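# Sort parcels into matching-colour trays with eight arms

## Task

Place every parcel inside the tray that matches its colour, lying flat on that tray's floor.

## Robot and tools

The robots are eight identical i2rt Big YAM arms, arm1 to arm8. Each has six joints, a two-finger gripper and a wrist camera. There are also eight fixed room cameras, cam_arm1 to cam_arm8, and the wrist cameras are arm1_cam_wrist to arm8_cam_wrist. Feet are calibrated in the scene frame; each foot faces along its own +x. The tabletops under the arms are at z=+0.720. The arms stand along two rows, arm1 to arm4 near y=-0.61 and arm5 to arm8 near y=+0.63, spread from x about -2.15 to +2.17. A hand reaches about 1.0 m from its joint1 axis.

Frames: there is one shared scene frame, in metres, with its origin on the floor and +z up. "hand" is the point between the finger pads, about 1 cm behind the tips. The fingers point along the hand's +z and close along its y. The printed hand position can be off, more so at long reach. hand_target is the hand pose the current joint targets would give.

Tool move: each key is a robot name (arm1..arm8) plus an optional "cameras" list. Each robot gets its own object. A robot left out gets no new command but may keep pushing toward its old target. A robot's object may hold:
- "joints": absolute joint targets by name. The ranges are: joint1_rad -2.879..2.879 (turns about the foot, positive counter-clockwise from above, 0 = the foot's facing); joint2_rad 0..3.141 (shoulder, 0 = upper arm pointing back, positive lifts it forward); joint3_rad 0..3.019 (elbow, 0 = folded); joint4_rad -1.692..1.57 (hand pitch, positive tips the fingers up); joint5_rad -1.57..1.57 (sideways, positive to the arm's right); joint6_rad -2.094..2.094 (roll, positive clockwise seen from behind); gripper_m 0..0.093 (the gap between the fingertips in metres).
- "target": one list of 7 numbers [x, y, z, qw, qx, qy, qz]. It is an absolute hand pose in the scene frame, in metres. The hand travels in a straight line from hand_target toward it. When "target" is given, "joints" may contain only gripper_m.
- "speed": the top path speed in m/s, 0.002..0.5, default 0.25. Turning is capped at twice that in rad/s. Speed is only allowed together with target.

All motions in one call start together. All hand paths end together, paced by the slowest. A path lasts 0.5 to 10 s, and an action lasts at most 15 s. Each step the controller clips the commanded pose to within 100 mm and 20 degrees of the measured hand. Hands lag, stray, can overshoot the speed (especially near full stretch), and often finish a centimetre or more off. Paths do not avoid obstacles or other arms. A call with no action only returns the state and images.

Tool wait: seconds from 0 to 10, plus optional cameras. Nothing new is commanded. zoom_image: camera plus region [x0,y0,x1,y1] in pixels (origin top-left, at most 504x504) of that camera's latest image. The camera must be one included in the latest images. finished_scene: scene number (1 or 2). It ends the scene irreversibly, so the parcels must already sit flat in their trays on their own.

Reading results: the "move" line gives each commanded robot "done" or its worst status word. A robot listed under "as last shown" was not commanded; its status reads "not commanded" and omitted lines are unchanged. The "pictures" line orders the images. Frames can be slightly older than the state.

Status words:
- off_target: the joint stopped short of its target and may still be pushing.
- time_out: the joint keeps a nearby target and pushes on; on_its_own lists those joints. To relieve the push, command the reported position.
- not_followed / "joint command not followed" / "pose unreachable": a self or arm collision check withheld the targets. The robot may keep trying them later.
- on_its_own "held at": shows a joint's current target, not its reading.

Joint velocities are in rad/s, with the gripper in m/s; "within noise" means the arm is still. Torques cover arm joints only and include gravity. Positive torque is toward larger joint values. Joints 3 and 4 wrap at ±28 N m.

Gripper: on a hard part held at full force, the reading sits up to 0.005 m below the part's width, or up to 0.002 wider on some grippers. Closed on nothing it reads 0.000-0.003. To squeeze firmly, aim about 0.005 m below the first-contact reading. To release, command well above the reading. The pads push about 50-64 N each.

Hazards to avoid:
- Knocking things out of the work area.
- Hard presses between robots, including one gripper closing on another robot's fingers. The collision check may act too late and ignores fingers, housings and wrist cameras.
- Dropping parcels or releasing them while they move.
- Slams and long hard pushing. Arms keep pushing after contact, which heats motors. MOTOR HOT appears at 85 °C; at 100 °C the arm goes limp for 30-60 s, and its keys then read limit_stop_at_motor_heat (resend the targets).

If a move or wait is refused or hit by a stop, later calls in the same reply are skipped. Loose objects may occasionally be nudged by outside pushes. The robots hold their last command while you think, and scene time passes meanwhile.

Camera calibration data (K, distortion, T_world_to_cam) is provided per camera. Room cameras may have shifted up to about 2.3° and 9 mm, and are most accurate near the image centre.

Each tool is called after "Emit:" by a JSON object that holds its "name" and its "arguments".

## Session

Emit:
{"name": "move", "arguments": {}}

Scene clock: 0.00 s.
Joint torques (N m): no reading
Heat: arm1: hottest joint1_rad 29 °C; arm2: hottest joint3_rad 30 °C; arm3: hottest joint2_rad 30 °C; arm4: hottest joint3_rad 34 °C; arm5: hottest joint3_rad 33 °C; arm6: hottest joint2_rad 30 °C; arm7: hottest joint3_rad 35 °C; arm8: hottest joint1_rad 29 °C.
Joint velocities: within noise
arm1.joint_positions: joint1_rad=+0.458 joint2_rad=+0.456 joint3_rad=+1.438 joint4_rad=-1.139 joint5_rad=+0.063 joint6_rad=-0.074 gripper_m=+0.09396
arm1.joint_status: not commanded
arm1.hand: x=-1.9866 y=-0.6052 z=+1.4040 quat_wxyz=(-0.650, +0.024, -0.759, +0.041) (m; scene frame)
arm1.hand_target: x=-1.9921 y=-0.6053 z=+1.4119 quat_wxyz=(-0.658, +0.023, -0.752, +0.041) (m; scene frame)
arm1.hand_status: not commanded
arm2.joint_positions: joint1_rad=-0.133 joint2_rad=+0.490 joint3_rad=+1.431 joint4_rad=-1.371 joint5_rad=+0.122 joint6_rad=+0.254 gripper_m=+0.09396
arm2.joint_status: not commanded
arm2.hand: x=-0.9557 y=-0.4897 z=+1.3731 quat_wxyz=(-0.193, +0.711, -0.448, -0.506) (m; scene frame)
arm2.hand_target: x=-0.9532 y=-0.4923 z=+1.3817 quat_wxyz=(-0.195, +0.705, -0.446, -0.516) (m; scene frame)
arm2.hand_status: not commanded
arm3.joint_positions: joint1_rad=+0.288 joint2_rad=+0.566 joint3_rad=+1.355 joint4_rad=-1.309 joint5_rad=+0.227 joint6_rad=-0.408 gripper_m=+0.09396
arm3.joint_status: not commanded
arm3.hand: x=+0.2384 y=-0.5089 z=+1.2929 quat_wxyz=(-0.272, +0.862, -0.018, -0.428) (m; scene frame)
arm3.hand_target: x=+0.2407 y=-0.5098 z=+1.3061 quat_wxyz=(-0.276, +0.854, -0.020, -0.440) (m; scene frame)
arm3.hand_status: not commanded
arm4.joint_positions: joint1_rad=-0.202 joint2_rad=+0.526 joint3_rad=+1.372 joint4_rad=-1.530 joint5_rad=+0.176 joint6_rad=+0.279 gripper_m=+0.09396
arm4.joint_status: not commanded
arm4.hand: x=+1.8391 y=-0.5129 z=+1.2624 quat_wxyz=(-0.405, +0.175, -0.887, -0.138) (m; scene frame)
arm4.hand_target: x=+1.8372 y=-0.5146 z=+1.2716 quat_wxyz=(-0.414, +0.173, -0.882, -0.143) (m; scene frame)
arm4.hand_status: not commanded
arm5.joint_positions: joint1_rad=+0.150 joint2_rad=+0.484 joint3_rad=+1.403 joint4_rad=-1.356 joint5_rad=-0.018 joint6_rad=+0.258 gripper_m=+0.09396
arm5.joint_status: not commanded
arm5.hand: x=+1.9905 y=+0.6571 z=+1.3561 quat_wxyz=(+0.044, +0.831, -0.149, -0.534) (m; scene frame)
arm5.hand_target: x=+1.9935 y=+0.6567 z=+1.3668 quat_wxyz=(+0.045, +0.825, -0.147, -0.545) (m; scene frame)
arm5.hand_status: not commanded
arm6.joint_positions: joint1_rad=+0.005 joint2_rad=+0.600 joint3_rad=+1.377 joint4_rad=-1.425 joint5_rad=+0.198 joint6_rad=-0.419 gripper_m=+0.09396
arm6.joint_status: not commanded
arm6.hand: x=+1.0055 y=+0.4776 z=+1.3387 quat_wxyz=(-0.341, -0.130, -0.883, +0.295) (m; scene frame)
arm6.hand_target: x=+1.0039 y=+0.4787 z=+1.3519 quat_wxyz=(-0.354, -0.130, -0.876, +0.302) (m; scene frame)
arm6.hand_status: not commanded
arm7.joint_positions: joint1_rad=-0.316 joint2_rad=+0.535 joint3_rad=+1.368 joint4_rad=-1.177 joint5_rad=-0.073 joint6_rad=-0.126 gripper_m=+0.09396
arm7.joint_status: not commanded
arm7.hand: x=-0.2873 y=+0.4416 z=+1.3804 quat_wxyz=(-0.508, -0.311, -0.757, +0.270) (m; scene frame)
arm7.hand_target: x=-0.2897 y=+0.4449 z=+1.3917 quat_wxyz=(-0.517, -0.307, -0.750, +0.275) (m; scene frame)
arm7.hand_status: not commanded
arm8.joint_positions: joint1_rad=+0.154 joint2_rad=+0.581 joint3_rad=+1.368 joint4_rad=-1.211 joint5_rad=-0.224 joint6_rad=+0.370 gripper_m=+0.09396
arm8.joint_status: not commanded
arm8.hand: x=-1.7287 y=+0.4302 z=+1.3236 quat_wxyz=(-0.435, -0.755, -0.361, +0.333) (m; scene frame)
arm8.hand_target: x=-1.7273 y=+0.4330 z=+1.3347 quat_wxyz=(-0.441, -0.748, -0.360, +0.341) (m; scene frame)
arm8.hand_status: not commanded
pictures: arm1_cam_wrist, arm2_cam_wrist, arm3_cam_wrist, arm4_cam_wrist, arm5_cam_wrist, arm6_cam_wrist, arm7_cam_wrist, arm8_cam_wrist, cam_arm1, cam_arm2, cam_arm3, cam_arm4, cam_arm5, cam_arm6, cam_arm7, cam_arm8
camera_calibration:
arm1_cam_wrist: T_world_to_cam=[[-0.0152195, -0.996953, 0.0765105, -0.740002], [-0.693609, -0.0445883, -0.718971, -0.390739], [0.720191, -0.0640107, -0.690816, 2.48859], [0, 0, 0, 1]] pos_world=[-2.07454, -0.595872, 1.49485]
arm2_cam_wrist: T_world_to_cam=[[0.840386, 0.511543, -0.179098, 1.29837], [0.378015, -0.790014, -0.482683, 0.641456], [-0.388403, 0.337938, -0.857287, 1.09197], [0, 0, 0, 1]] pos_world=[-0.909489, -0.526434, 1.47829]
arm3_cam_wrist: T_world_to_cam=[[0.273525, 0.847785, 0.454361, -0.222286], [0.935924, -0.125616, -0.32904, 0.144135], [-0.22188, 0.515248, -0.827822, 1.50941], [0, 0, 0, 1]] pos_world=[0.260809, -0.571163, 1.39794]
arm4_cam_wrist: T_world_to_cam=[[0.421854, -0.902683, -0.0848663, -1.13421], [-0.884835, -0.389474, -0.255689, 1.75501], [0.197753, 0.182956, -0.963027, 1.07081], [0, 0, 0, 1]] pos_world=[1.81961, -0.53621, 1.3837]
arm5_cam_wrist: T_world_to_cam=[[0.208911, 0.948059, -0.239877, -0.71239], [0.82852, -0.301895, -0.471607, -0.803621], [-0.519529, -0.100219, -0.848555, 2.37475], [0, 0, 0, 1]] pos_world=[2.04839, 0.670775, 1.46523]
arm6_cam_wrist: T_world_to_cam=[[-0.428857, -0.788115, 0.441539, 0.215044], [-0.90336, 0.371549, -0.214225, 1.02348], [0.00478024, -0.49074, -0.871293, 1.52029], [0, 0, 0, 1]] pos_world=[1.00952, 0.535276, 1.44892]
arm7_cam_wrist: T_world_to_cam=[[-0.747684, -0.654612, 0.111588, -0.0829416], [-0.585602, 0.570742, -0.575607, 0.380528], [0.313112, -0.495718, -0.810077, 1.54839], [0, 0, 0, 1]] pos_world=[-0.323993, 0.496085, 1.4826]
arm8_cam_wrist: T_world_to_cam=[[-0.833837, 0.353215, -0.42421, -1.03087], [0.527191, 0.737398, -0.422271, 1.1574], [0.163659, -0.575745, -0.801082, 1.71144], [0, 0, 0, 1]] pos_world=[-1.74985, 0.496007, 1.42243]

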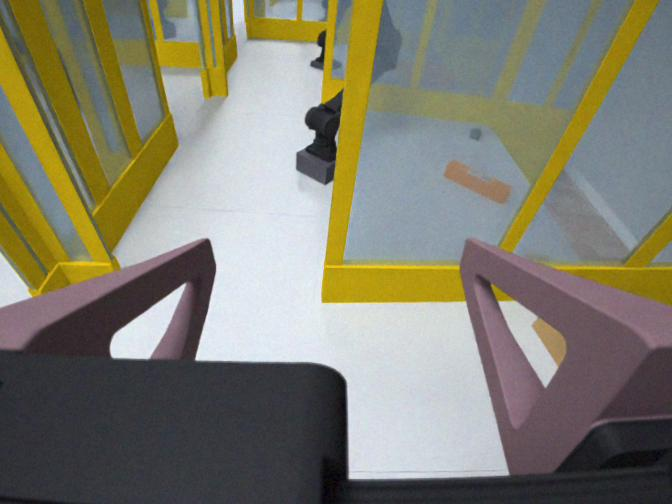

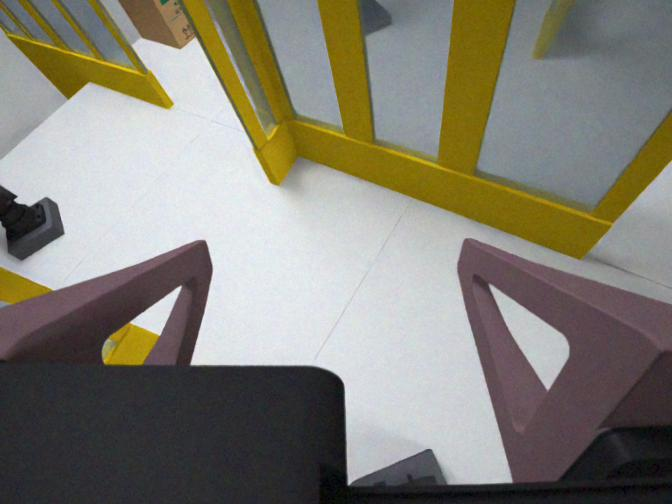

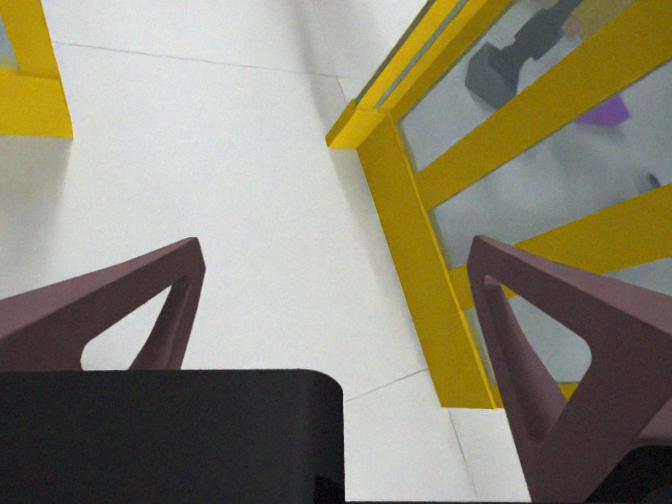

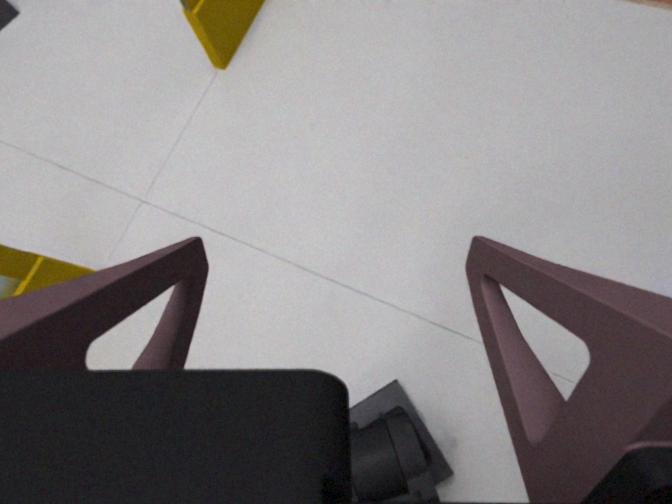

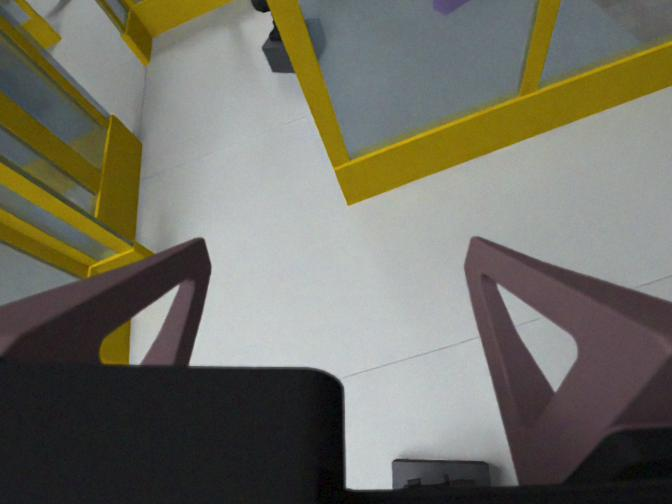

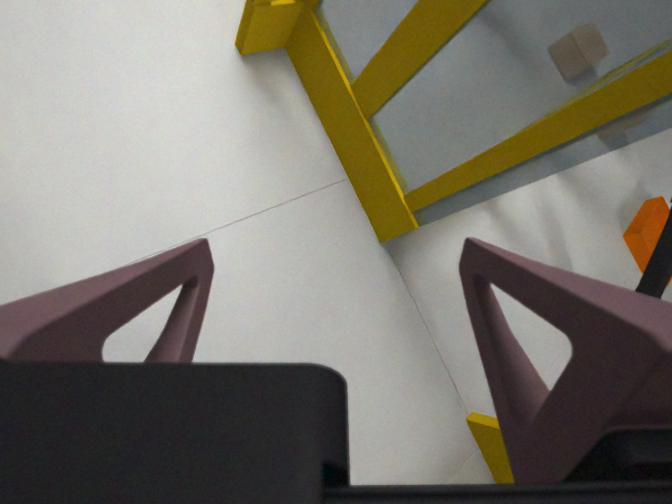

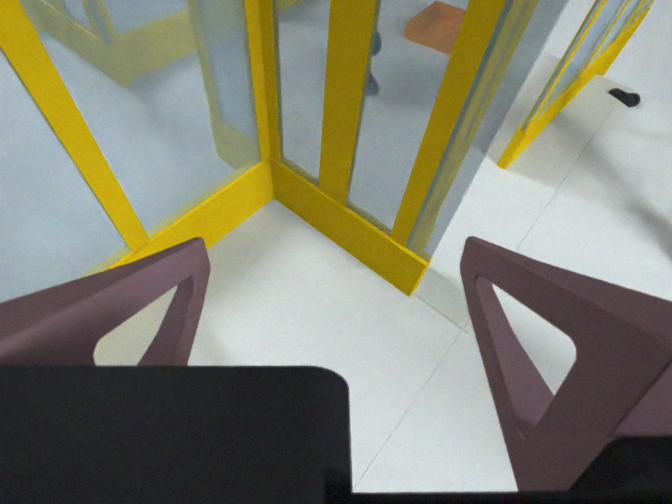

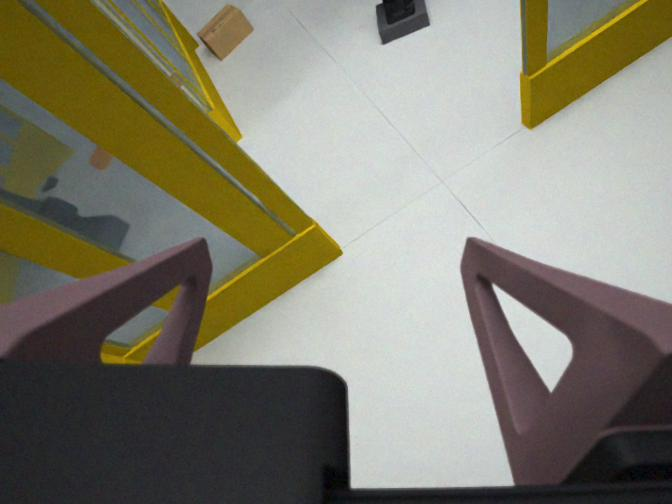

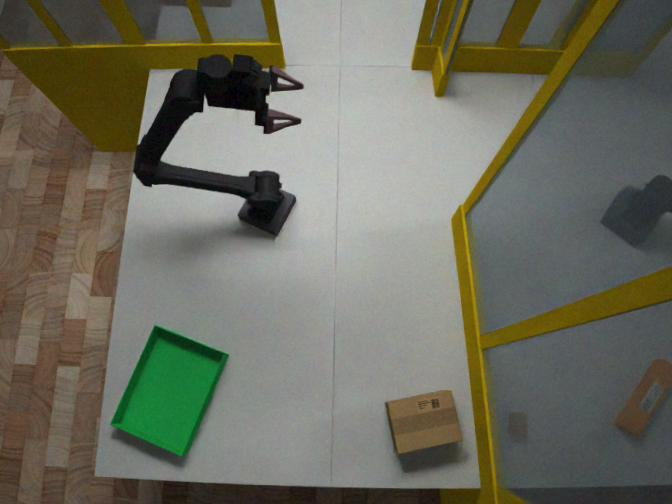

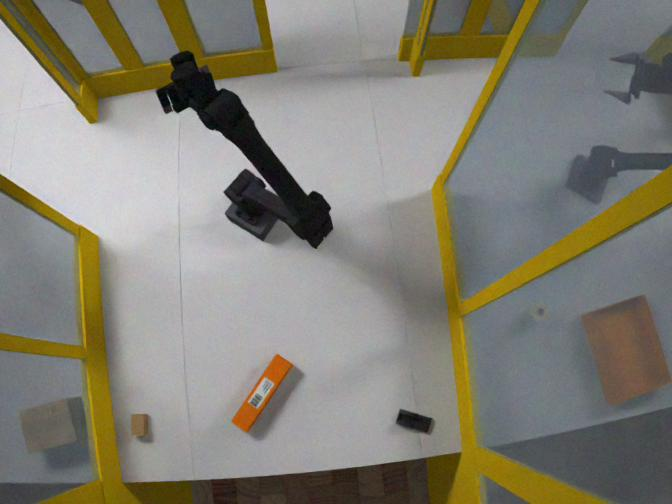

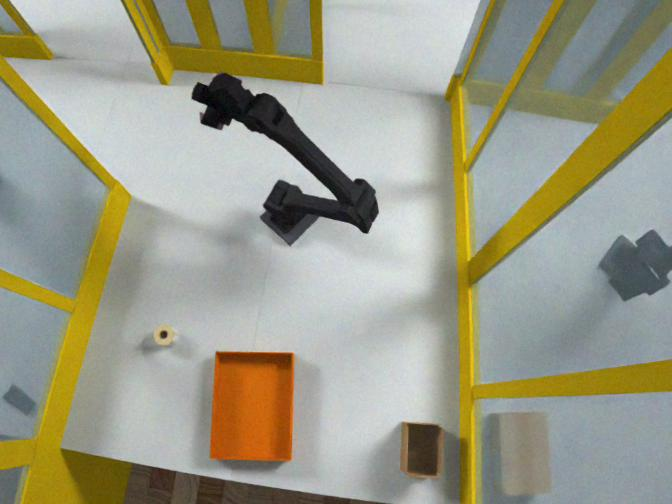

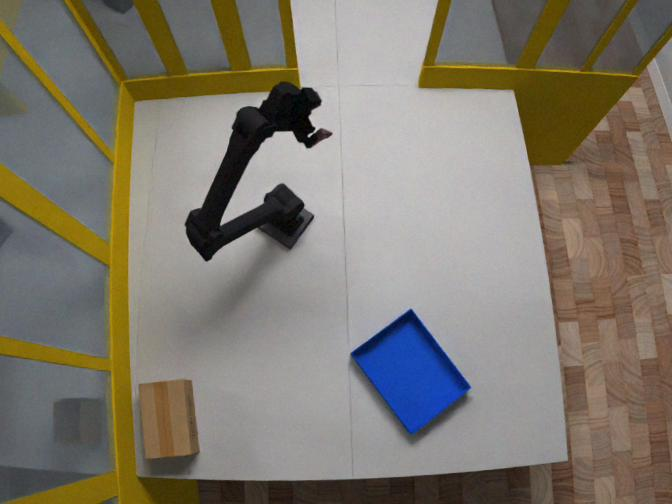

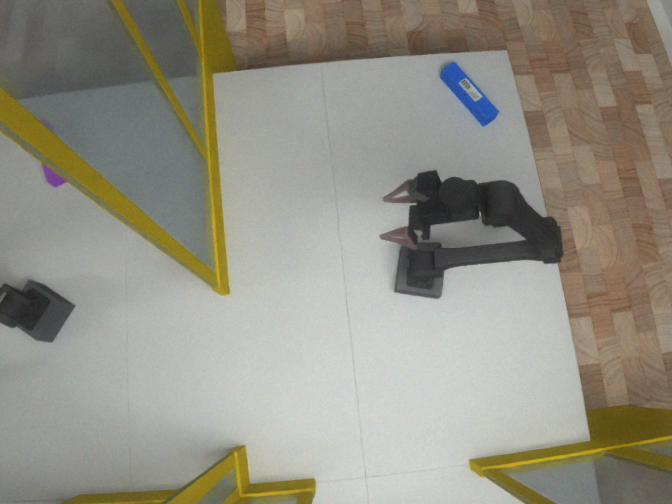

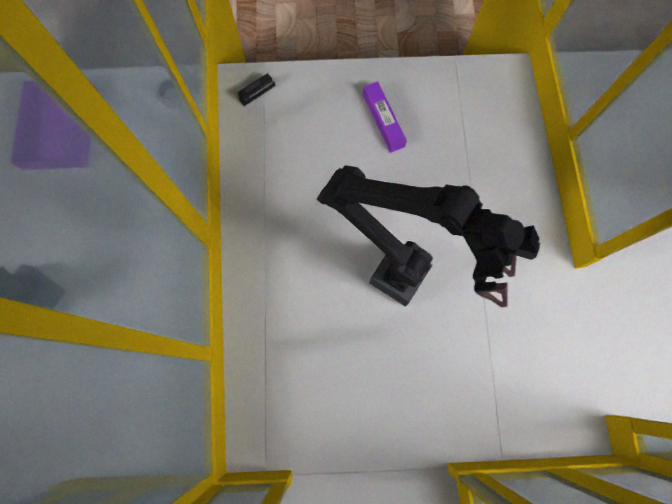

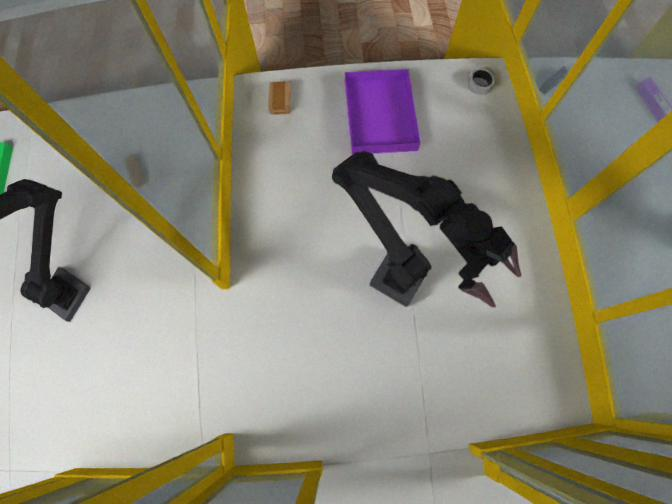

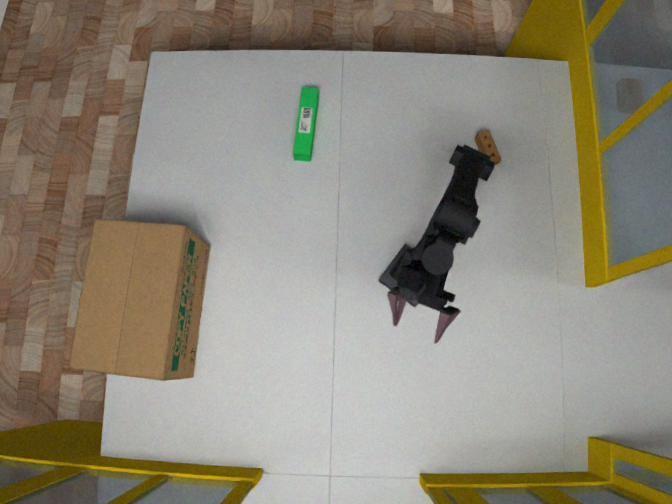

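Emit:
{"name": "move", "arguments": {"arm8": {"joints":{"joint1_rad":-1.948,"joint5_rad":0,"joint6_rad":0.632}}, "arm5": {"joints":{"joint1_rad":-1.703,"joint5_rad":0,"joint6_rad":-0.883}}, "arm2": {"joints":{"joint1_rad":2.175,"joint5_rad":0,"joint6_rad":0.648}}, "arm6": {"joints":{"joint1_rad":2.2,"joint5_rad":0,"joint6_rad":-0.323}}, "cameras": []}}

Emit:
{"name": "move", "arguments": {"arm8": {"joints":{"joint2_rad":1.25,"joint3_rad":1.35,"joint4_rad":-1.66}}, "arm5": {"joints":{"joint2_rad":1.25,"joint3_rad":1.35,"joint4_rad":-1.66}}, "arm2": {"joints":{"joint2_rad":1.25,"joint3_rad":1.35,"joint4_rad":-1.66}}, "arm6": {"joints":{"joint2_rad":1.25,"joint3_rad":1.35,"joint4_rad":-1.66}}, "cameras": []}}

Scene clock: 187.43 s.
Joint torques (N m): arm1=[1.32 5.71 7.58 1.92 0.1 -0.01] | arm2=[0.85 4.54 7.79 2.18 -0.09 0.02] | arm3=[-0.56 1.26 10.18 1.62 -0.05 0.01] | arm4=[-0.03 3.43 9.95 1.76 0.01 0.03] | arm5=[-1.14 5.36 6.79 1.99 -0.16 -0.13] | arm6=[0.21 2.78 9.51 1.58 -0.01 0.03] | arm7=[-0.32 1.61 10.44 1.59 -0.1 0.13] | arm8=[1.2 2.96 10.55 1.54 0.02 -0.03]
Heat: arm1: hottest joint3_rad 33 °C; arm2: hottest joint3_rad 37 °C; arm3: hottest joint3_rad 34 °C; arm4: hottest joint3_rad 42 °C; arm5: hottest joint3_rad 36 °C; arm6: hottest joint3_rad 35 °C; arm7: hottest joint3_rad 46 °C; arm8: hottest joint3_rad 38 °C.
move: arm2 done; arm5 done; arm6 done; arm8 done
Joint velocities: within noise
arm1, arm3, arm4, arm7: as last shown
arm2.joint_positions: joint1_rad=+2.167 joint2_rad=+0.490 joint3_rad=+1.431 joint4_rad=-1.371 joint5_rad=+0.003 joint6_rad=+0.634 gripper_m=+0.09399
arm2.joint_status: all done
arm2.hand: x=-0.8657 y=-0.7910 z=+1.3722 quat_wxyz=(+0.473, +0.763, +0.355, -0.260) (m; scene frame)
arm2.hand_target: x=-0.8637 y=-0.7875 z=+1.3809 quat_wxyz=(+0.485, +0.759, +0.351, -0.258) (m; scene frame)
arm2.hand_status: not commanded
arm5.joint_positions: joint1_rad=-1.695 joint2_rad=+0.484 joint3_rad=+1.403 joint4_rad=-1.356 joint5_rad=-0.001 joint6_rad=-0.873 gripper_m=+0.09398
arm5.joint_status: all done
arm5.hand: x=+2.2278 y=+0.8008 z=+1.3578 quat_wxyz=(-0.533, +0.722, -0.433, -0.084) (m; scene frame)
arm5.hand_target: x=+2.2281 y=+0.7972 z=+1.3685 quat_wxyz=(-0.545, +0.716, -0.429, -0.080) (m; scene frame)
arm5.hand_status: not commanded
arm6.joint_positions: joint1_rad=+2.190 joint2_rad=+0.600 joint3_rad=+1.377 joint4_rad=-1.425 joint5_rad=+0.001 joint6_rad=-0.332 gripper_m=+0.09398
arm6.joint_status: all done
arm6.hand: x=+0.8507 y=+0.8444 z=+1.3367 quat_wxyz=(-0.362, +0.730, -0.519, -0.258) (m; scene frame)
arm6.hand_target: x=+0.8485 y=+0.8425 z=+1.3500 quat_wxyz=(-0.371, +0.724, -0.515, -0.270) (m; scene frame)
arm6.hand_status: not commanded
arm8.joint_positions: joint1_rad=-1.942 joint2_rad=+0.581 joint3_rad=+1.368 joint4_rad=-1.211 joint5_rad=-0.002 joint6_rad=+0.625 gripper_m=+0.09398
arm8.joint_status: all done
arm8.hand: x=-1.7932 y=+0.8518 z=+1.3215 quat_wxyz=(+0.094, -0.585, +0.603, +0.534) (m; scene frame)
arm8.hand_target: x=-1.7900 y=+0.8502 z=+1.3326 quat_wxyz=(+0.096, -0.576, +0.602, +0.544) (m; scene frame)
arm8.hand_status: not commanded
pictures: none
No camera images: "cameras" was empty.

Scene clock: 188.97 s.
Joint torques (N m): arm1=[1.2 5.6 7.58 2.02 0.11 0] | arm2=[0.85 -10.58 9.05 0.16 -0.06 0.08] | arm3=[-0.56 1.26 10.18 1.62 -0.05 0.01] | arm4=[-0.03 3.43 9.96 1.77 0.01 0.03] | arm5=[-1.79 -7.94 7.72 -0.12 -0.14 -0.12] | arm6=[0.15 -6.18 9.58 -0.14 -0.01 0] | arm7=[-0.26 1.55 10.44 1.59 -0.1 0.12] | arm8=[1.03 -8.7 10.59 -0.55 0.04 0.04]
Heat: arm1: hottest joint3_rad 33 °C; arm2: hottest joint3_rad 37 °C; arm3: hottest joint3_rad 34 °C; arm4: hottest joint3_rad 42 °C; arm5: hottest joint3_rad 36 °C; arm6: hottest joint3_rad 35 °C; arm7: hottest joint3_rad 46 °C; arm8: hottest joint3_rad 38 °C.
move: arm2 done; arm5 done; arm6 done; arm8 done
Joint velocities: within noise
arm1, arm3, arm4, arm7: as last shown
arm2.joint_positions: joint1_rad=+2.167 joint2_rad=+1.254 joint3_rad=+1.341 joint4_rad=-1.650 joint5_rad=+0.003 joint6_rad=+0.635 gripper_m=+0.09400
arm2.joint_status: all done
arm2.hand: x=-0.8775 y=-0.9733 z=+1.0959 quat_wxyz=(+0.002, +0.906, +0.422, -0.003) (m; scene frame)
arm2.hand_target: x=-0.8742 y=-0.9722 z=+1.1005 quat_wxyz=(+0.004, +0.908, +0.420, -0.002) (m; scene frame)
arm2.hand_status: not commanded
arm5.joint_positions: joint1_rad=-1.695 joint2_rad=+1.259 joint3_rad=+1.334 joint4_rad=-1.649 joint5_rad=-0.001 joint6_rad=-0.874 gripper_m=+0.09398
arm5.joint_status: all done
arm5.hand: x=+2.2955 y=+0.9671 z=+1.0874 quat_wxyz=(-0.002, +0.857, -0.515, +0.000) (m; scene frame)
arm5.hand_target: x=+2.2979 y=+0.9649 z=+1.0963 quat_wxyz=(-0.009, +0.857, -0.514, -0.001) (m; scene frame)
arm5.hand_status: not commanded
arm6.joint_positions: joint1_rad=+2.190 joint2_rad=+1.251 joint3_rad=+1.335 joint4_rad=-1.651 joint5_rad=+0.001 joint6_rad=-0.332 gripper_m=+0.09398
arm6.joint_status: all done
arm6.hand: x=+0.8504 y=+0.9773 z=+1.1147 quat_wxyz=(-0.002, +0.815, -0.580, -0.001) (m; scene frame)
arm6.hand_target: x=+0.8468 y=+0.9779 z=+1.1208 quat_wxyz=(-0.004, +0.815, -0.579, -0.003) (m; scene frame)
arm6.hand_status: not commanded
arm8.joint_positions: joint1_rad=-1.942 joint2_rad=+1.258 joint3_rad=+1.342 joint4_rad=-1.650 joint5_rad=-0.002 joint6_rad=+0.625 gripper_m=+0.09399
arm8.joint_status: all done
arm8.hand: x=-1.8577 y=+0.9473 z=+1.0551 quat_wxyz=(-0.001, -0.696, +0.718, +0.002) (m; scene frame)
arm8.hand_target: x=-1.8544 y=+0.9466 z=+1.0608 quat_wxyz=(+0.001, -0.691, +0.723, +0.005) (m; scene frame)
arm8.hand_status: not commanded
pictures: none
No camera images: "cameras" was empty.

Emit:
{"name": "move", "arguments": {"arm8": {"target":[-2.019,1.196,0.9,0,-0.691,0.723,0],"speed":0.3}, "arm5": {"target":[2.445,1.316,0.9,0,0.857,-0.515,0],"speed":0.3}, "arm2": {"target":[-0.888,-1.246,0.9,0,0.9075,0.4202,0],"speed":0.3}, "arm6": {"target":[0.842,1.30,0.9,0,0.815,-0.579,0],"speed":0.3}, "cameras": ["arm8_cam_wrist","arm5_cam_wrist","arm2_cam_wrist","arm6_cam_wrist"]}}

Scene clock: 200.80 s.
Joint torques (N m): arm1=[1.14 5.71 7.56 2.04 0.09 0.03] | arm2=[0.85 -22.07 11.43 0.27 -0.07 0.08] | arm3=[-0.56 1.2 10.15 1.62 -0.04 0] | arm4=[-0.03 3.43 9.95 1.77 0.01 0.03] | arm5=[-1.55 -20.6 10.22 -0.43 -0.22 -0.14] | arm6=[0.26 -16.09 12.42 -0.21 -0.02 0] | arm7=[-0.26 1.67 10.44 1.61 -0.08 0.11] | arm8=[1.2 -19.66 14.53 -0.58 0.06 0]
Heat: arm1: hottest joint3_rad 33 °C; arm2: hottest joint3_rad 38 °C; arm3: hottest joint3_rad 34 °C; arm4: hottest joint3_rad 42 °C; arm5: hottest joint3_rad 37 °C; arm6: hottest joint3_rad 37 °C; arm7: hottest joint3_rad 47 °C; arm8: hottest joint3_rad 37 °C.
move: arm2 off_target; arm5 off_target; arm6 off_target; arm8 off_target
Joint velocities: within noise
arm1, arm3, arm4, arm7: as last shown
arm2.joint_positions: joint1_rad=+2.170 joint2_rad=+2.022 joint3_rad=+1.752 joint4_rad=-1.327 joint5_rad=+0.002 joint6_rad=+0.636 gripper_m=+0.09400
arm2.joint_status: not commanded
arm2.hand: x=-0.8924 y=-1.2318 z=+0.8911 quat_wxyz=(-0.012, +0.906, +0.423, +0.005) (m; scene frame)
arm2.hand_target: x=-0.8879 y=-1.2454 z=+0.9001 quat_wxyz=(+0.000, +0.907, +0.420, +0.000) (m; scene frame)
arm2.hand_status: off_target (0.017 m and 1.5 deg from the pose sent, 0.336 m and 0.5 deg at the start)
arm5.joint_positions: joint1_rad=-1.697 joint2_rad=+2.396 joint3_rad=+2.394 joint4_rad=-1.606 joint5_rad=-0.001 joint6_rad=-0.874 gripper_m=+0.09398
arm5.joint_status: not commanded
arm5.hand: x=+2.4362 y=+1.3091 z=+0.8867 quat_wxyz=(+0.015, +0.857, -0.516, +0.002) (m; scene frame)
arm5.hand_target: x=+2.4447 y=+1.3153 z=+0.9000 quat_wxyz=(-0.001, +0.857, -0.515, +0.000) (m; scene frame)
arm5.hand_status: off_target (0.017 m and 1.7 deg from the pose sent, 0.423 m and 0.3 deg at the start)
arm6.joint_positions: joint1_rad=+2.190 joint2_rad=+2.172 joint3_rad=+1.942 joint4_rad=-1.371 joint5_rad=+0.001 joint6_rad=-0.331 gripper_m=+0.09398
arm6.joint_status: not commanded
arm6.hand: x=+0.8497 y=+1.2846 z=+0.8885 quat_wxyz=(+0.012, +0.814, -0.580, +0.009) (m; scene frame)
arm6.hand_target: x=+0.8420 y=+1.2991 z=+0.9002 quat_wxyz=(+0.000, +0.815, -0.579, +0.000) (m; scene frame)
arm6.hand_status: off_target (0.021 m and 1.8 deg from the pose sent, 0.388 m and 0.2 deg at the start)
arm8.joint_positions: joint1_rad=-1.943 joint2_rad=+2.068 joint3_rad=+1.934 joint4_rad=-1.460 joint5_rad=-0.002 joint6_rad=+0.625 gripper_m=+0.09399
arm8.joint_status: not commanded
arm8.hand: x=-2.0157 y=+1.1823 z=+0.8910 quat_wxyz=(-0.003, -0.695, +0.719, -0.011) (m; scene frame)
arm8.hand_target: x=-2.0186 y=+1.1954 z=+0.9001 quat_wxyz=(+0.000, -0.691, +0.723, +0.001) (m; scene frame)
arm8.hand_status: off_target (0.017 m and 1.5 deg from the pose sent, 0.335 m and 0.8 deg at the start)
pictures: arm2_cam_wrist, arm5_cam_wrist, arm6_cam_wrist, arm8_cam_wrist
camera_calibration:
arm2_cam_wrist: T_world_to_cam=[[-0.762975, 0.645723, 0.0301858, 0.0864098], [0.531055, 0.599492, 0.598824, 0.683261], [0.368578, 0.472918, -0.800312, 1.74515], [0, 0, 0, 1]] pos_world=[-0.940145, -1.29072, 0.984901]
arm5_cam_wrist: T_world_to_cam=[[0.888945, 0.4577, -0.0169537, -2.74867], [0.379596, -0.715529, 0.586451, -0.500394], [0.256288, -0.527758, -0.809807, 0.908687], [0, 0, 0, 1]] pos_world=[2.40048, 1.37959, 0.982718]
arm6_cam_wrist: T_world_to_cam=[[0.942695, 0.333642, -0.00300632, -1.22836], [0.268922, -0.754434, 0.598757, 0.214495], [0.197503, -0.565254, -0.800925, 1.39425], [0, 0, 0, 1]] pos_world=[0.824921, 1.35976, 0.984563]
arm8_cam_wrist: T_world_to_cam=[[0.999257, -0.0385202, 0.00154995, 2.05937], [-0.0315367, -0.793649, 0.607558, 0.337739], [-0.0221731, -0.607155, -0.794274, 1.50145], [0, 0, 0, 1]] pos_world=[-2.0139, 1.25899, 0.984175]

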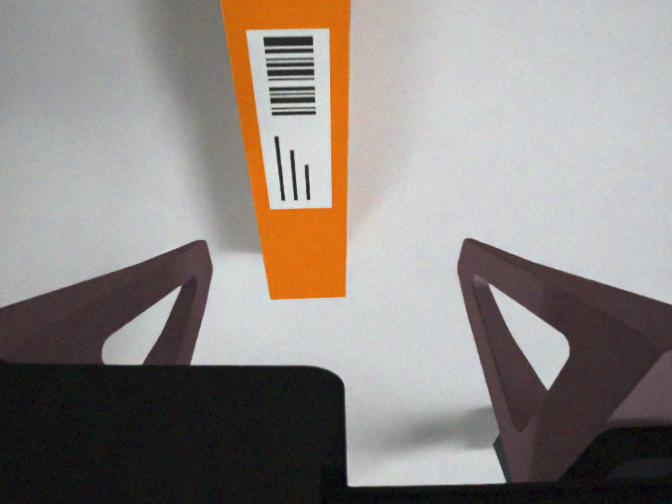

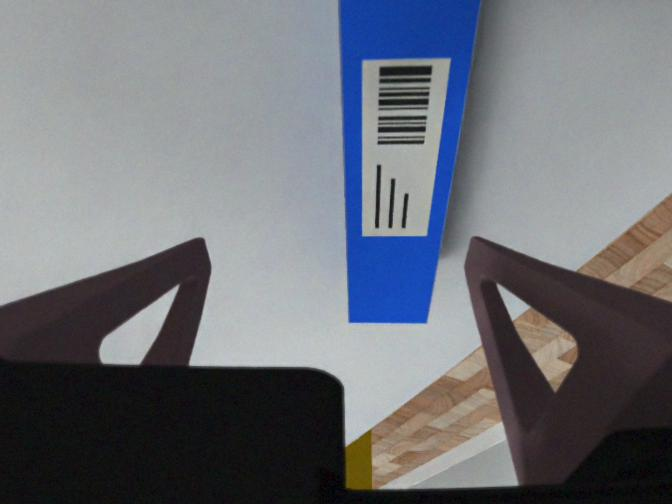

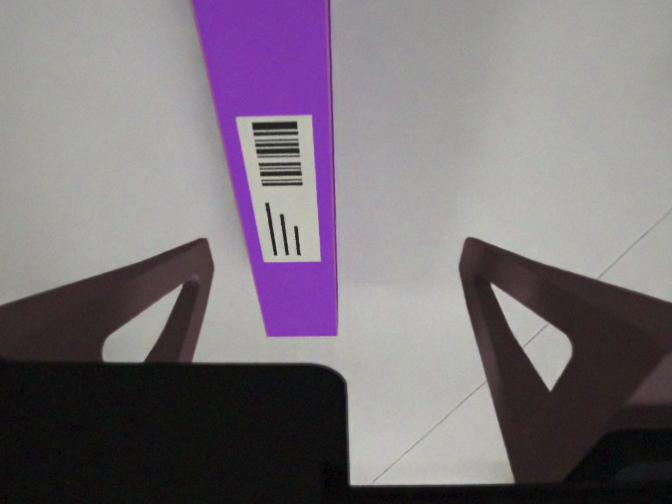

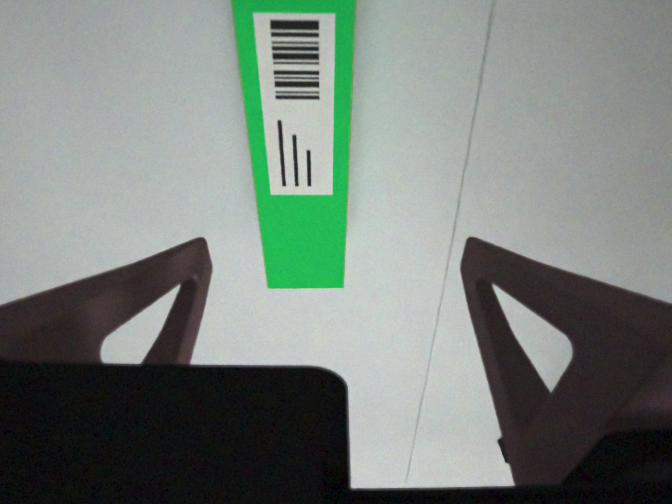

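Emit:
{"name": "move", "arguments": {"arm8": {"target":[-2.038,1.216,0.83,0,-0.691,0.723,0],"speed":0.15}, "arm5": {"target":[2.478,1.333,0.83,0,0.868,-0.497,0],"speed":0.15}, "arm2": {"target":[-0.883,-1.268,0.83,0,0.9075,0.4202,0],"speed":0.15}, "arm6": {"target":[0.823,1.28,0.83,0,0.82,-0.572,0],"speed":0.15}, "cameras": ["arm8_cam_wrist","arm5_cam_wrist","arm2_cam_wrist","arm6_cam_wrist"]}}

Scene clock: 232.47 s.
Joint torques (N m): arm1=[1.49 5.6 7.51 2.03 0.11 0.02] | arm2=[0.73 -23.65 11 0.81 -0.08 0.08] | arm3=[-0.67 1.26 10.19 1.59 -0.05 0.01] | arm4=[-0.03 3.43 9.96 1.77 0.01 0.03] | arm5=[-0.97 -22.36 10.44 -0.21 -0.24 -0.18] | arm6=[0.09 -15.74 8.02 0.58 0 0] | arm7=[-0.26 1.61 10.47 1.62 -0.09 0.12] | arm8=[1.85 -21.3 14.08 0.09 0.03 0.02]
Heat: arm1: hottest joint3_rad 33 °C; arm2: hottest joint3_rad 41 °C; arm3: hottest joint3_rad 34 °C; arm4: hottest joint3_rad 42 °C; arm5: hottest joint3_rad 42 °C; arm6: hottest joint3_rad 40 °C; arm7: hottest joint3_rad 47 °C; arm8: hottest joint3_rad 44 °C.
move: arm2 off_target; arm5 off_target; arm6 done; arm8 off_target
Joint velocities: within noise
arm1, arm3, arm4, arm7: as last shown
arm2.joint_positions: joint1_rad=+2.181 joint2_rad=+2.141 joint3_rad=+1.756 joint4_rad=-1.230 joint5_rad=+0.002 joint6_rad=+0.645 gripper_m=+0.09400
arm2.joint_status: not commanded
arm2.hand: x=-0.8868 y=-1.2485 z=+0.8200 quat_wxyz=(-0.021, +0.906, +0.423, +0.010) (m; scene frame)
arm2.hand_target: x=-0.8828 y=-1.2671 z=+0.8305 quat_wxyz=(+0.000, +0.907, +0.420, +0.000) (m; scene frame)
arm2.hand_status: off_target (0.022 m and 2.7 deg from the pose sent, 0.072 m and 1.5 deg at the start)
arm5.joint_positions: joint1_rad=-1.735 joint2_rad=+2.562 joint3_rad=+2.504 joint4_rad=-1.566 joint5_rad=-0.001 joint6_rad=-0.947 gripper_m=+0.09398
arm5.joint_status: not commanded
arm5.hand: x=+2.4715 y=+1.3217 z=+0.8091 quat_wxyz=(+0.023, +0.865, -0.500, +0.002) (m; scene frame)
arm5.hand_target: x=+2.4776 y=+1.3320 z=+0.8301 quat_wxyz=(-0.001, +0.868, -0.497, +0.000) (m; scene frame)
arm5.hand_status: off_target (0.025 m and 2.7 deg from the pose sent, 0.074 m and 3.0 deg at the start)
arm6.joint_positions: joint1_rad=+2.223 joint2_rad=+2.178 joint3_rad=+1.810 joint4_rad=-1.206 joint5_rad=+0.001 joint6_rad=-0.319 gripper_m=+0.09398
arm6.joint_status: not commanded
arm6.hand: x=+0.8284 y=+1.2770 z=+0.8361 quat_wxyz=(+0.001, +0.820, -0.572, +0.001) (m; scene frame)
arm6.hand_target: x=+0.8230 y=+1.2799 z=+0.8301 quat_wxyz=(+0.000, +0.820, -0.572, +0.000) (m; scene frame)
arm6.hand_status: done (0.009 m and 0.2 deg from the pose sent, 0.064 m and 2.1 deg at the start)
arm8.joint_positions: joint1_rad=-1.943 joint2_rad=+2.193 joint3_rad=+1.950 joint4_rad=-1.377 joint5_rad=-0.002 joint6_rad=+0.630 gripper_m=+0.09399
arm8.joint_status: not commanded
arm8.hand: x=-2.0275 y=+1.1999 z=+0.8179 quat_wxyz=(-0.006, -0.694, +0.720, -0.025) (m; scene frame)
arm8.hand_target: x=-2.0375 y=+1.2152 z=+0.8306 quat_wxyz=(+0.000, -0.691, +0.723, +0.000) (m; scene frame)
arm8.hand_status: off_target (0.023 m and 2.9 deg from the pose sent, 0.073 m and 1.5 deg at the start)
pictures: arm2_cam_wrist, arm5_cam_wrist, arm6_cam_wrist, arm8_cam_wrist
camera_calibration:
arm2_cam_wrist: T_world_to_cam=[[-0.763763, 0.644109, 0.0423089, 0.0910712], [0.529847, 0.588138, 0.611029, 0.707495], [0.368686, 0.489098, -0.790477, 1.70644], [0, 0, 0, 1]] pos_world=[-0.934446, -1.30938, 0.912748]
arm5_cam_wrist: T_world_to_cam=[[0.871979, 0.488504, -0.0318937, -2.77381], [0.410037, -0.693216, 0.592723, -0.569092], [0.267438, -0.52992, -0.804774, 0.81473], [0, 0, 0, 1]] pos_world=[2.43416, 1.39225, 0.904521]
arm6_cam_wrist: T_world_to_cam=[[0.93564, 0.352907, 0.00592441, -1.23221], [0.284693, -0.764497, 0.578355, 0.262675], [0.208635, -0.539445, -0.815763, 1.32243], [0, 0, 0, 1]] pos_world=[0.802214, 1.34905, 0.934172]
arm8_cam_wrist: T_world_to_cam=[[0.998932, -0.0427778, 0.0174725, 2.0634], [-0.0443184, -0.779903, 0.624329, 0.339523], [-0.0130806, -0.624437, -0.780966, 1.48207], [0, 0, 0, 1]] pos_world=[-2.02676, 1.27852, 0.90942]

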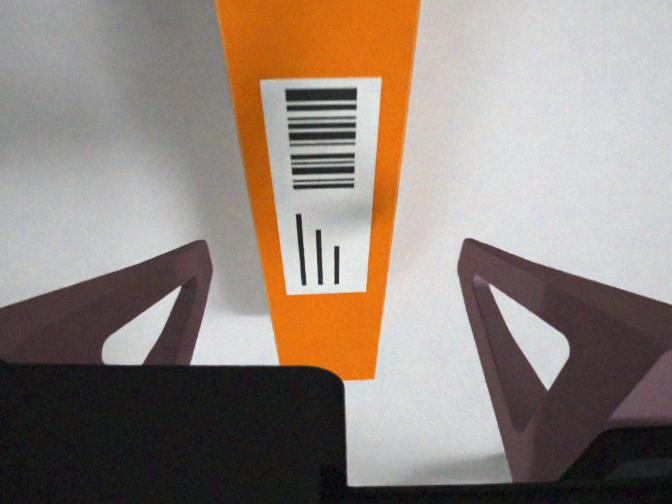

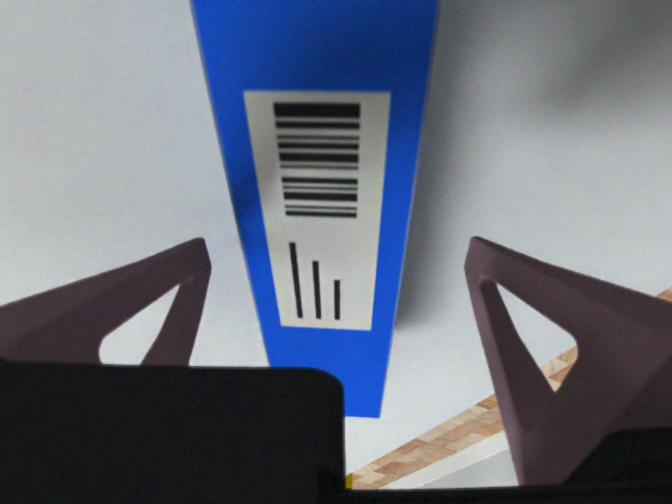

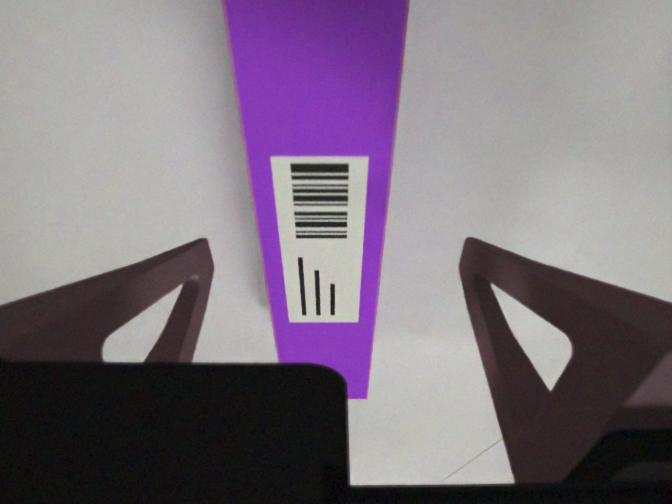

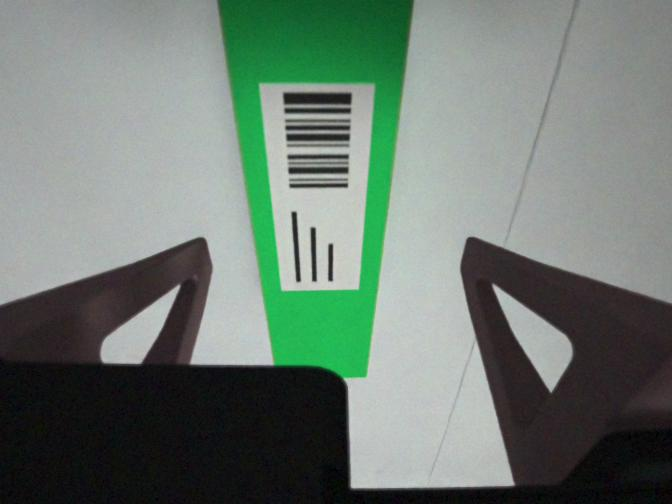

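Emit:
{"name": "move", "arguments": {"arm8": {"target":[-2.043,1.217,0.775,0,-0.691,0.723,0],"speed":0.1}, "arm5": {"target":[2.478,1.333,0.78,0,0.868,-0.497,0],"speed":0.1}, "arm2": {"target":[-0.883,-1.268,0.775,0,0.9075,0.4202,0],"speed":0.1}, "arm6": {"target":[0.823,1.28,0.775,0,0.82,-0.572,0],"speed":0.1}, "cameras": []}}

Emit:
{"name": "move", "arguments": {"cameras": []}}

Scene clock: 242.00 s.
Joint torques (N m): arm1=[1.61 5.6 7.53 1.95 0.09 0.03] | arm2=[0.79 -23.59 7.71 0.92 -0.05 0.08] | arm3=[-0.67 1.14 10.17 1.59 -0.04 0] | arm4=[-0.03 3.43 9.95 1.76 0.01 0.03] | arm5=[-0.38 -21.77 7.09 0.84 -0.22 -0.19] | arm6=[0.03 -16.56 7.84 0.57 -0.01 0] | arm7=[-0.38 1.49 10.47 1.63 -0.08 0.12] | arm8=[2.2 -21.13 9.63 0.32 0.08 0.04]
Heat: arm1: hottest joint3_rad 33 °C; arm2: hottest joint3_rad 42 °C; arm3: hottest joint3_rad 34 °C; arm4: hottest joint3_rad 42 °C; arm5: hottest joint3_rad 42 °C; arm6: hottest joint3_rad 39 °C; arm7: hottest joint3_rad 47 °C; arm8: hottest joint3_rad 44 °C.
move: arm2 off_target; arm5 done; arm6 done; arm8 off_target
Joint velocities: within noise
arm1, arm3, arm4, arm7: as last shown
arm2.joint_positions: joint1_rad=+2.181 joint2_rad=+2.196 joint3_rad=+1.752 joint4_rad=-1.123 joint5_rad=+0.002 joint6_rad=+0.646 gripper_m=+0.09400
arm2.joint_status: not commanded
arm2.hand: x=-0.8877 y=-1.2665 z=+0.7844 quat_wxyz=(+0.001, +0.906, +0.423, -0.002) (m; scene frame)
arm2.hand_target: x=-0.8830 y=-1.2678 z=+0.7751 quat_wxyz=(+0.000, +0.907, +0.420, +0.000) (m; scene frame)
arm2.hand_status: off_target (0.011 m and 0.5 deg from the pose sent, 0.049 m and 2.7 deg at the start)
arm5.joint_positions: joint1_rad=-1.735 joint2_rad=+2.581 joint3_rad=+2.463 joint4_rad=-1.477 joint5_rad=-0.001 joint6_rad=-0.947 gripper_m=+0.09399
arm5.joint_status: not commanded
arm5.hand: x=+2.4749 y=+1.3294 z=+0.7792 quat_wxyz=(+0.008, +0.866, -0.500, +0.001) (m; scene frame)
arm5.hand_target: x=+2.4781 y=+1.3329 z=+0.7800 quat_wxyz=(+0.000, +0.868, -0.497, +0.000) (m; scene frame)
arm5.hand_status: done (0.005 m and 1.1 deg from the pose sent, 0.032 m and 2.7 deg at the start)
arm6.joint_positions: joint1_rad=+2.223 joint2_rad=+2.246 joint3_rad=+1.766 joint4_rad=-1.100 joint5_rad=+0.001 joint6_rad=-0.319 gripper_m=+0.09398
arm6.joint_status: not commanded
arm6.hand: x=+0.8284 y=+1.2758 z=+0.7784 quat_wxyz=(+0.004, +0.820, -0.572, +0.003) (m; scene frame)
arm6.hand_target: x=+0.8229 y=+1.2799 z=+0.7751 quat_wxyz=(+0.000, +0.820, -0.572, +0.000) (m; scene frame)
arm6.hand_status: done (0.008 m and 0.6 deg from the pose sent, 0.061 m and 0.2 deg at the start)
arm8.joint_positions: joint1_rad=-1.943 joint2_rad=+2.241 joint3_rad=+1.950 joint4_rad=-1.274 joint5_rad=-0.002 joint6_rad=+0.635 gripper_m=+0.09399
arm8.joint_status: not commanded
arm8.hand: x=-2.0394 y=+1.2175 z=+0.7868 quat_wxyz=(-0.001, -0.692, +0.722, +0.003) (m; scene frame)
arm8.hand_target: x=-2.0429 y=+1.2168 z=+0.7752 quat_wxyz=(+0.000, -0.691, +0.723, +0.000) (m; scene frame)
arm8.hand_status: off_target (0.012 m and 0.4 deg from the pose sent, 0.049 m and 2.9 deg at the start)
pictures: none
No camera images: "cameras" was empty.

Scene clock: 242.00 s.
Joint torques (N m): arm1=[1.61 5.6 7.53 1.95 0.09 0.03] | arm2=[0.79 -23.59 7.71 0.92 -0.05 0.08] | arm3=[-0.67 1.14 10.17 1.59 -0.04 0] | arm4=[-0.03 3.43 9.95 1.76 0.01 0.03] | arm5=[-0.38 -21.77 7.09 0.84 -0.22 -0.19] | arm6=[0.03 -16.56 7.84 0.57 -0.01 0] | arm7=[-0.38 1.49 10.47 1.63 -0.08 0.12] | arm8=[2.2 -21.13 9.63 0.32 0.08 0.04]
Heat: arm1: hottest joint3_rad 33 °C; arm2: hottest joint3_rad 42 °C; arm3: hottest joint3_rad 34 °C; arm4: hottest joint3_rad 42 °C; arm5: hottest joint3_rad 42 °C; arm6: hottest joint3_rad 39 °C; arm7: hottest joint3_rad 47 °C; arm8: hottest joint3_rad 44 °C.
Joint velocities: within noise
arm1.joint_positions: joint1_rad=+0.458 joint2_rad=+0.456 joint3_rad=+1.438 joint4_rad=-1.139 joint5_rad=+0.063 joint6_rad=-0.074 gripper_m=+0.09396
arm1.joint_status: not commanded
arm1.hand: x=-1.9866 y=-0.6052 z=+1.4040 quat_wxyz=(-0.650, +0.024, -0.759, +0.041) (m; scene frame)
arm1.hand_target: x=-1.9921 y=-0.6053 z=+1.4119 quat_wxyz=(-0.658, +0.023, -0.752, +0.041) (m; scene frame)
arm1.hand_status: not commanded
arm2.joint_positions: joint1_rad=+2.181 joint2_rad=+2.196 joint3_rad=+1.752 joint4_rad=-1.123 joint5_rad=+0.002 joint6_rad=+0.646 gripper_m=+0.09400
arm2.joint_status: not commanded
arm2.hand: x=-0.8877 y=-1.2665 z=+0.7844 quat_wxyz=(+0.001, +0.906, +0.423, -0.002) (m; scene frame)
arm2.hand_target: x=-0.8830 y=-1.2678 z=+0.7751 quat_wxyz=(+0.000, +0.907, +0.420, +0.000) (m; scene frame)
arm2.hand_status: off_target (0.011 m and 0.5 deg from the pose sent, 0.049 m and 2.7 deg at the start)
arm3.joint_positions: joint1_rad=+0.288 joint2_rad=+0.566 joint3_rad=+1.355 joint4_rad=-1.309 joint5_rad=+0.227 joint6_rad=-0.408 gripper_m=+0.09396
arm3.joint_status: not commanded
arm3.hand: x=+0.2384 y=-0.5089 z=+1.2929 quat_wxyz=(-0.272, +0.862, -0.018, -0.428) (m; scene frame)
arm3.hand_target: x=+0.2407 y=-0.5098 z=+1.3061 quat_wxyz=(-0.276, +0.854, -0.020, -0.440) (m; scene frame)
arm3.hand_status: not commanded
arm4.joint_positions: joint1_rad=-0.202 joint2_rad=+0.526 joint3_rad=+1.372 joint4_rad=-1.530 joint5_rad=+0.176 joint6_rad=+0.279 gripper_m=+0.09396
arm4.joint_status: not commanded
arm4.hand: x=+1.8391 y=-0.5129 z=+1.2624 quat_wxyz=(-0.405, +0.175, -0.887, -0.138) (m; scene frame)
arm4.hand_target: x=+1.8372 y=-0.5146 z=+1.2716 quat_wxyz=(-0.414, +0.173, -0.882, -0.143) (m; scene frame)
arm4.hand_status: not commanded
arm5.joint_positions: joint1_rad=-1.735 joint2_rad=+2.581 joint3_rad=+2.463 joint4_rad=-1.477 joint5_rad=-0.001 joint6_rad=-0.947 gripper_m=+0.09399
arm5.joint_status: not commanded
arm5.hand: x=+2.4749 y=+1.3294 z=+0.7792 quat_wxyz=(+0.008, +0.866, -0.500, +0.001) (m; scene frame)
arm5.hand_target: x=+2.4781 y=+1.3329 z=+0.7800 quat_wxyz=(+0.000, +0.868, -0.497, +0.000) (m; scene frame)
arm5.hand_status: done (0.005 m and 1.1 deg from the pose sent, 0.032 m and 2.7 deg at the start)
arm6.joint_positions: joint1_rad=+2.223 joint2_rad=+2.246 joint3_rad=+1.766 joint4_rad=-1.100 joint5_rad=+0.001 joint6_rad=-0.319 gripper_m=+0.09398
arm6.joint_status: not commanded
arm6.hand: x=+0.8284 y=+1.2758 z=+0.7784 quat_wxyz=(+0.004, +0.820, -0.572, +0.003) (m; scene frame)
arm6.hand_target: x=+0.8229 y=+1.2799 z=+0.7751 quat_wxyz=(+0.000, +0.820, -0.572, +0.000) (m; scene frame)
arm6.hand_status: done (0.008 m and 0.6 deg from the pose sent, 0.061 m and 0.2 deg at the start)
arm7.joint_positions: joint1_rad=-0.316 joint2_rad=+0.535 joint3_rad=+1.368 joint4_rad=-1.177 joint5_rad=-0.073 joint6_rad=-0.126 gripper_m=+0.09396
arm7.joint_status: not commanded
arm7.hand: x=-0.2873 y=+0.4416 z=+1.3804 quat_wxyz=(-0.508, -0.311, -0.757, +0.270) (m; scene frame)
arm7.hand_target: x=-0.2897 y=+0.4449 z=+1.3917 quat_wxyz=(-0.517, -0.307, -0.750, +0.275) (m; scene frame)
arm7.hand_status: not commanded
arm8.joint_positions: joint1_rad=-1.943 joint2_rad=+2.241 joint3_rad=+1.950 joint4_rad=-1.274 joint5_rad=-0.002 joint6_rad=+0.635 gripper_m=+0.09399
arm8.joint_status: not commanded
arm8.hand: x=-2.0394 y=+1.2175 z=+0.7868 quat_wxyz=(-0.001, -0.692, +0.722, +0.003) (m; scene frame)
arm8.hand_target: x=-2.0429 y=+1.2168 z=+0.7752 quat_wxyz=(+0.000, -0.691, +0.723, +0.000) (m; scene frame)
arm8.hand_status: off_target (0.012 m and 0.4 deg from the pose sent, 0.049 m and 2.9 deg at the start)
pictures: none
No camera images: "cameras" was empty.


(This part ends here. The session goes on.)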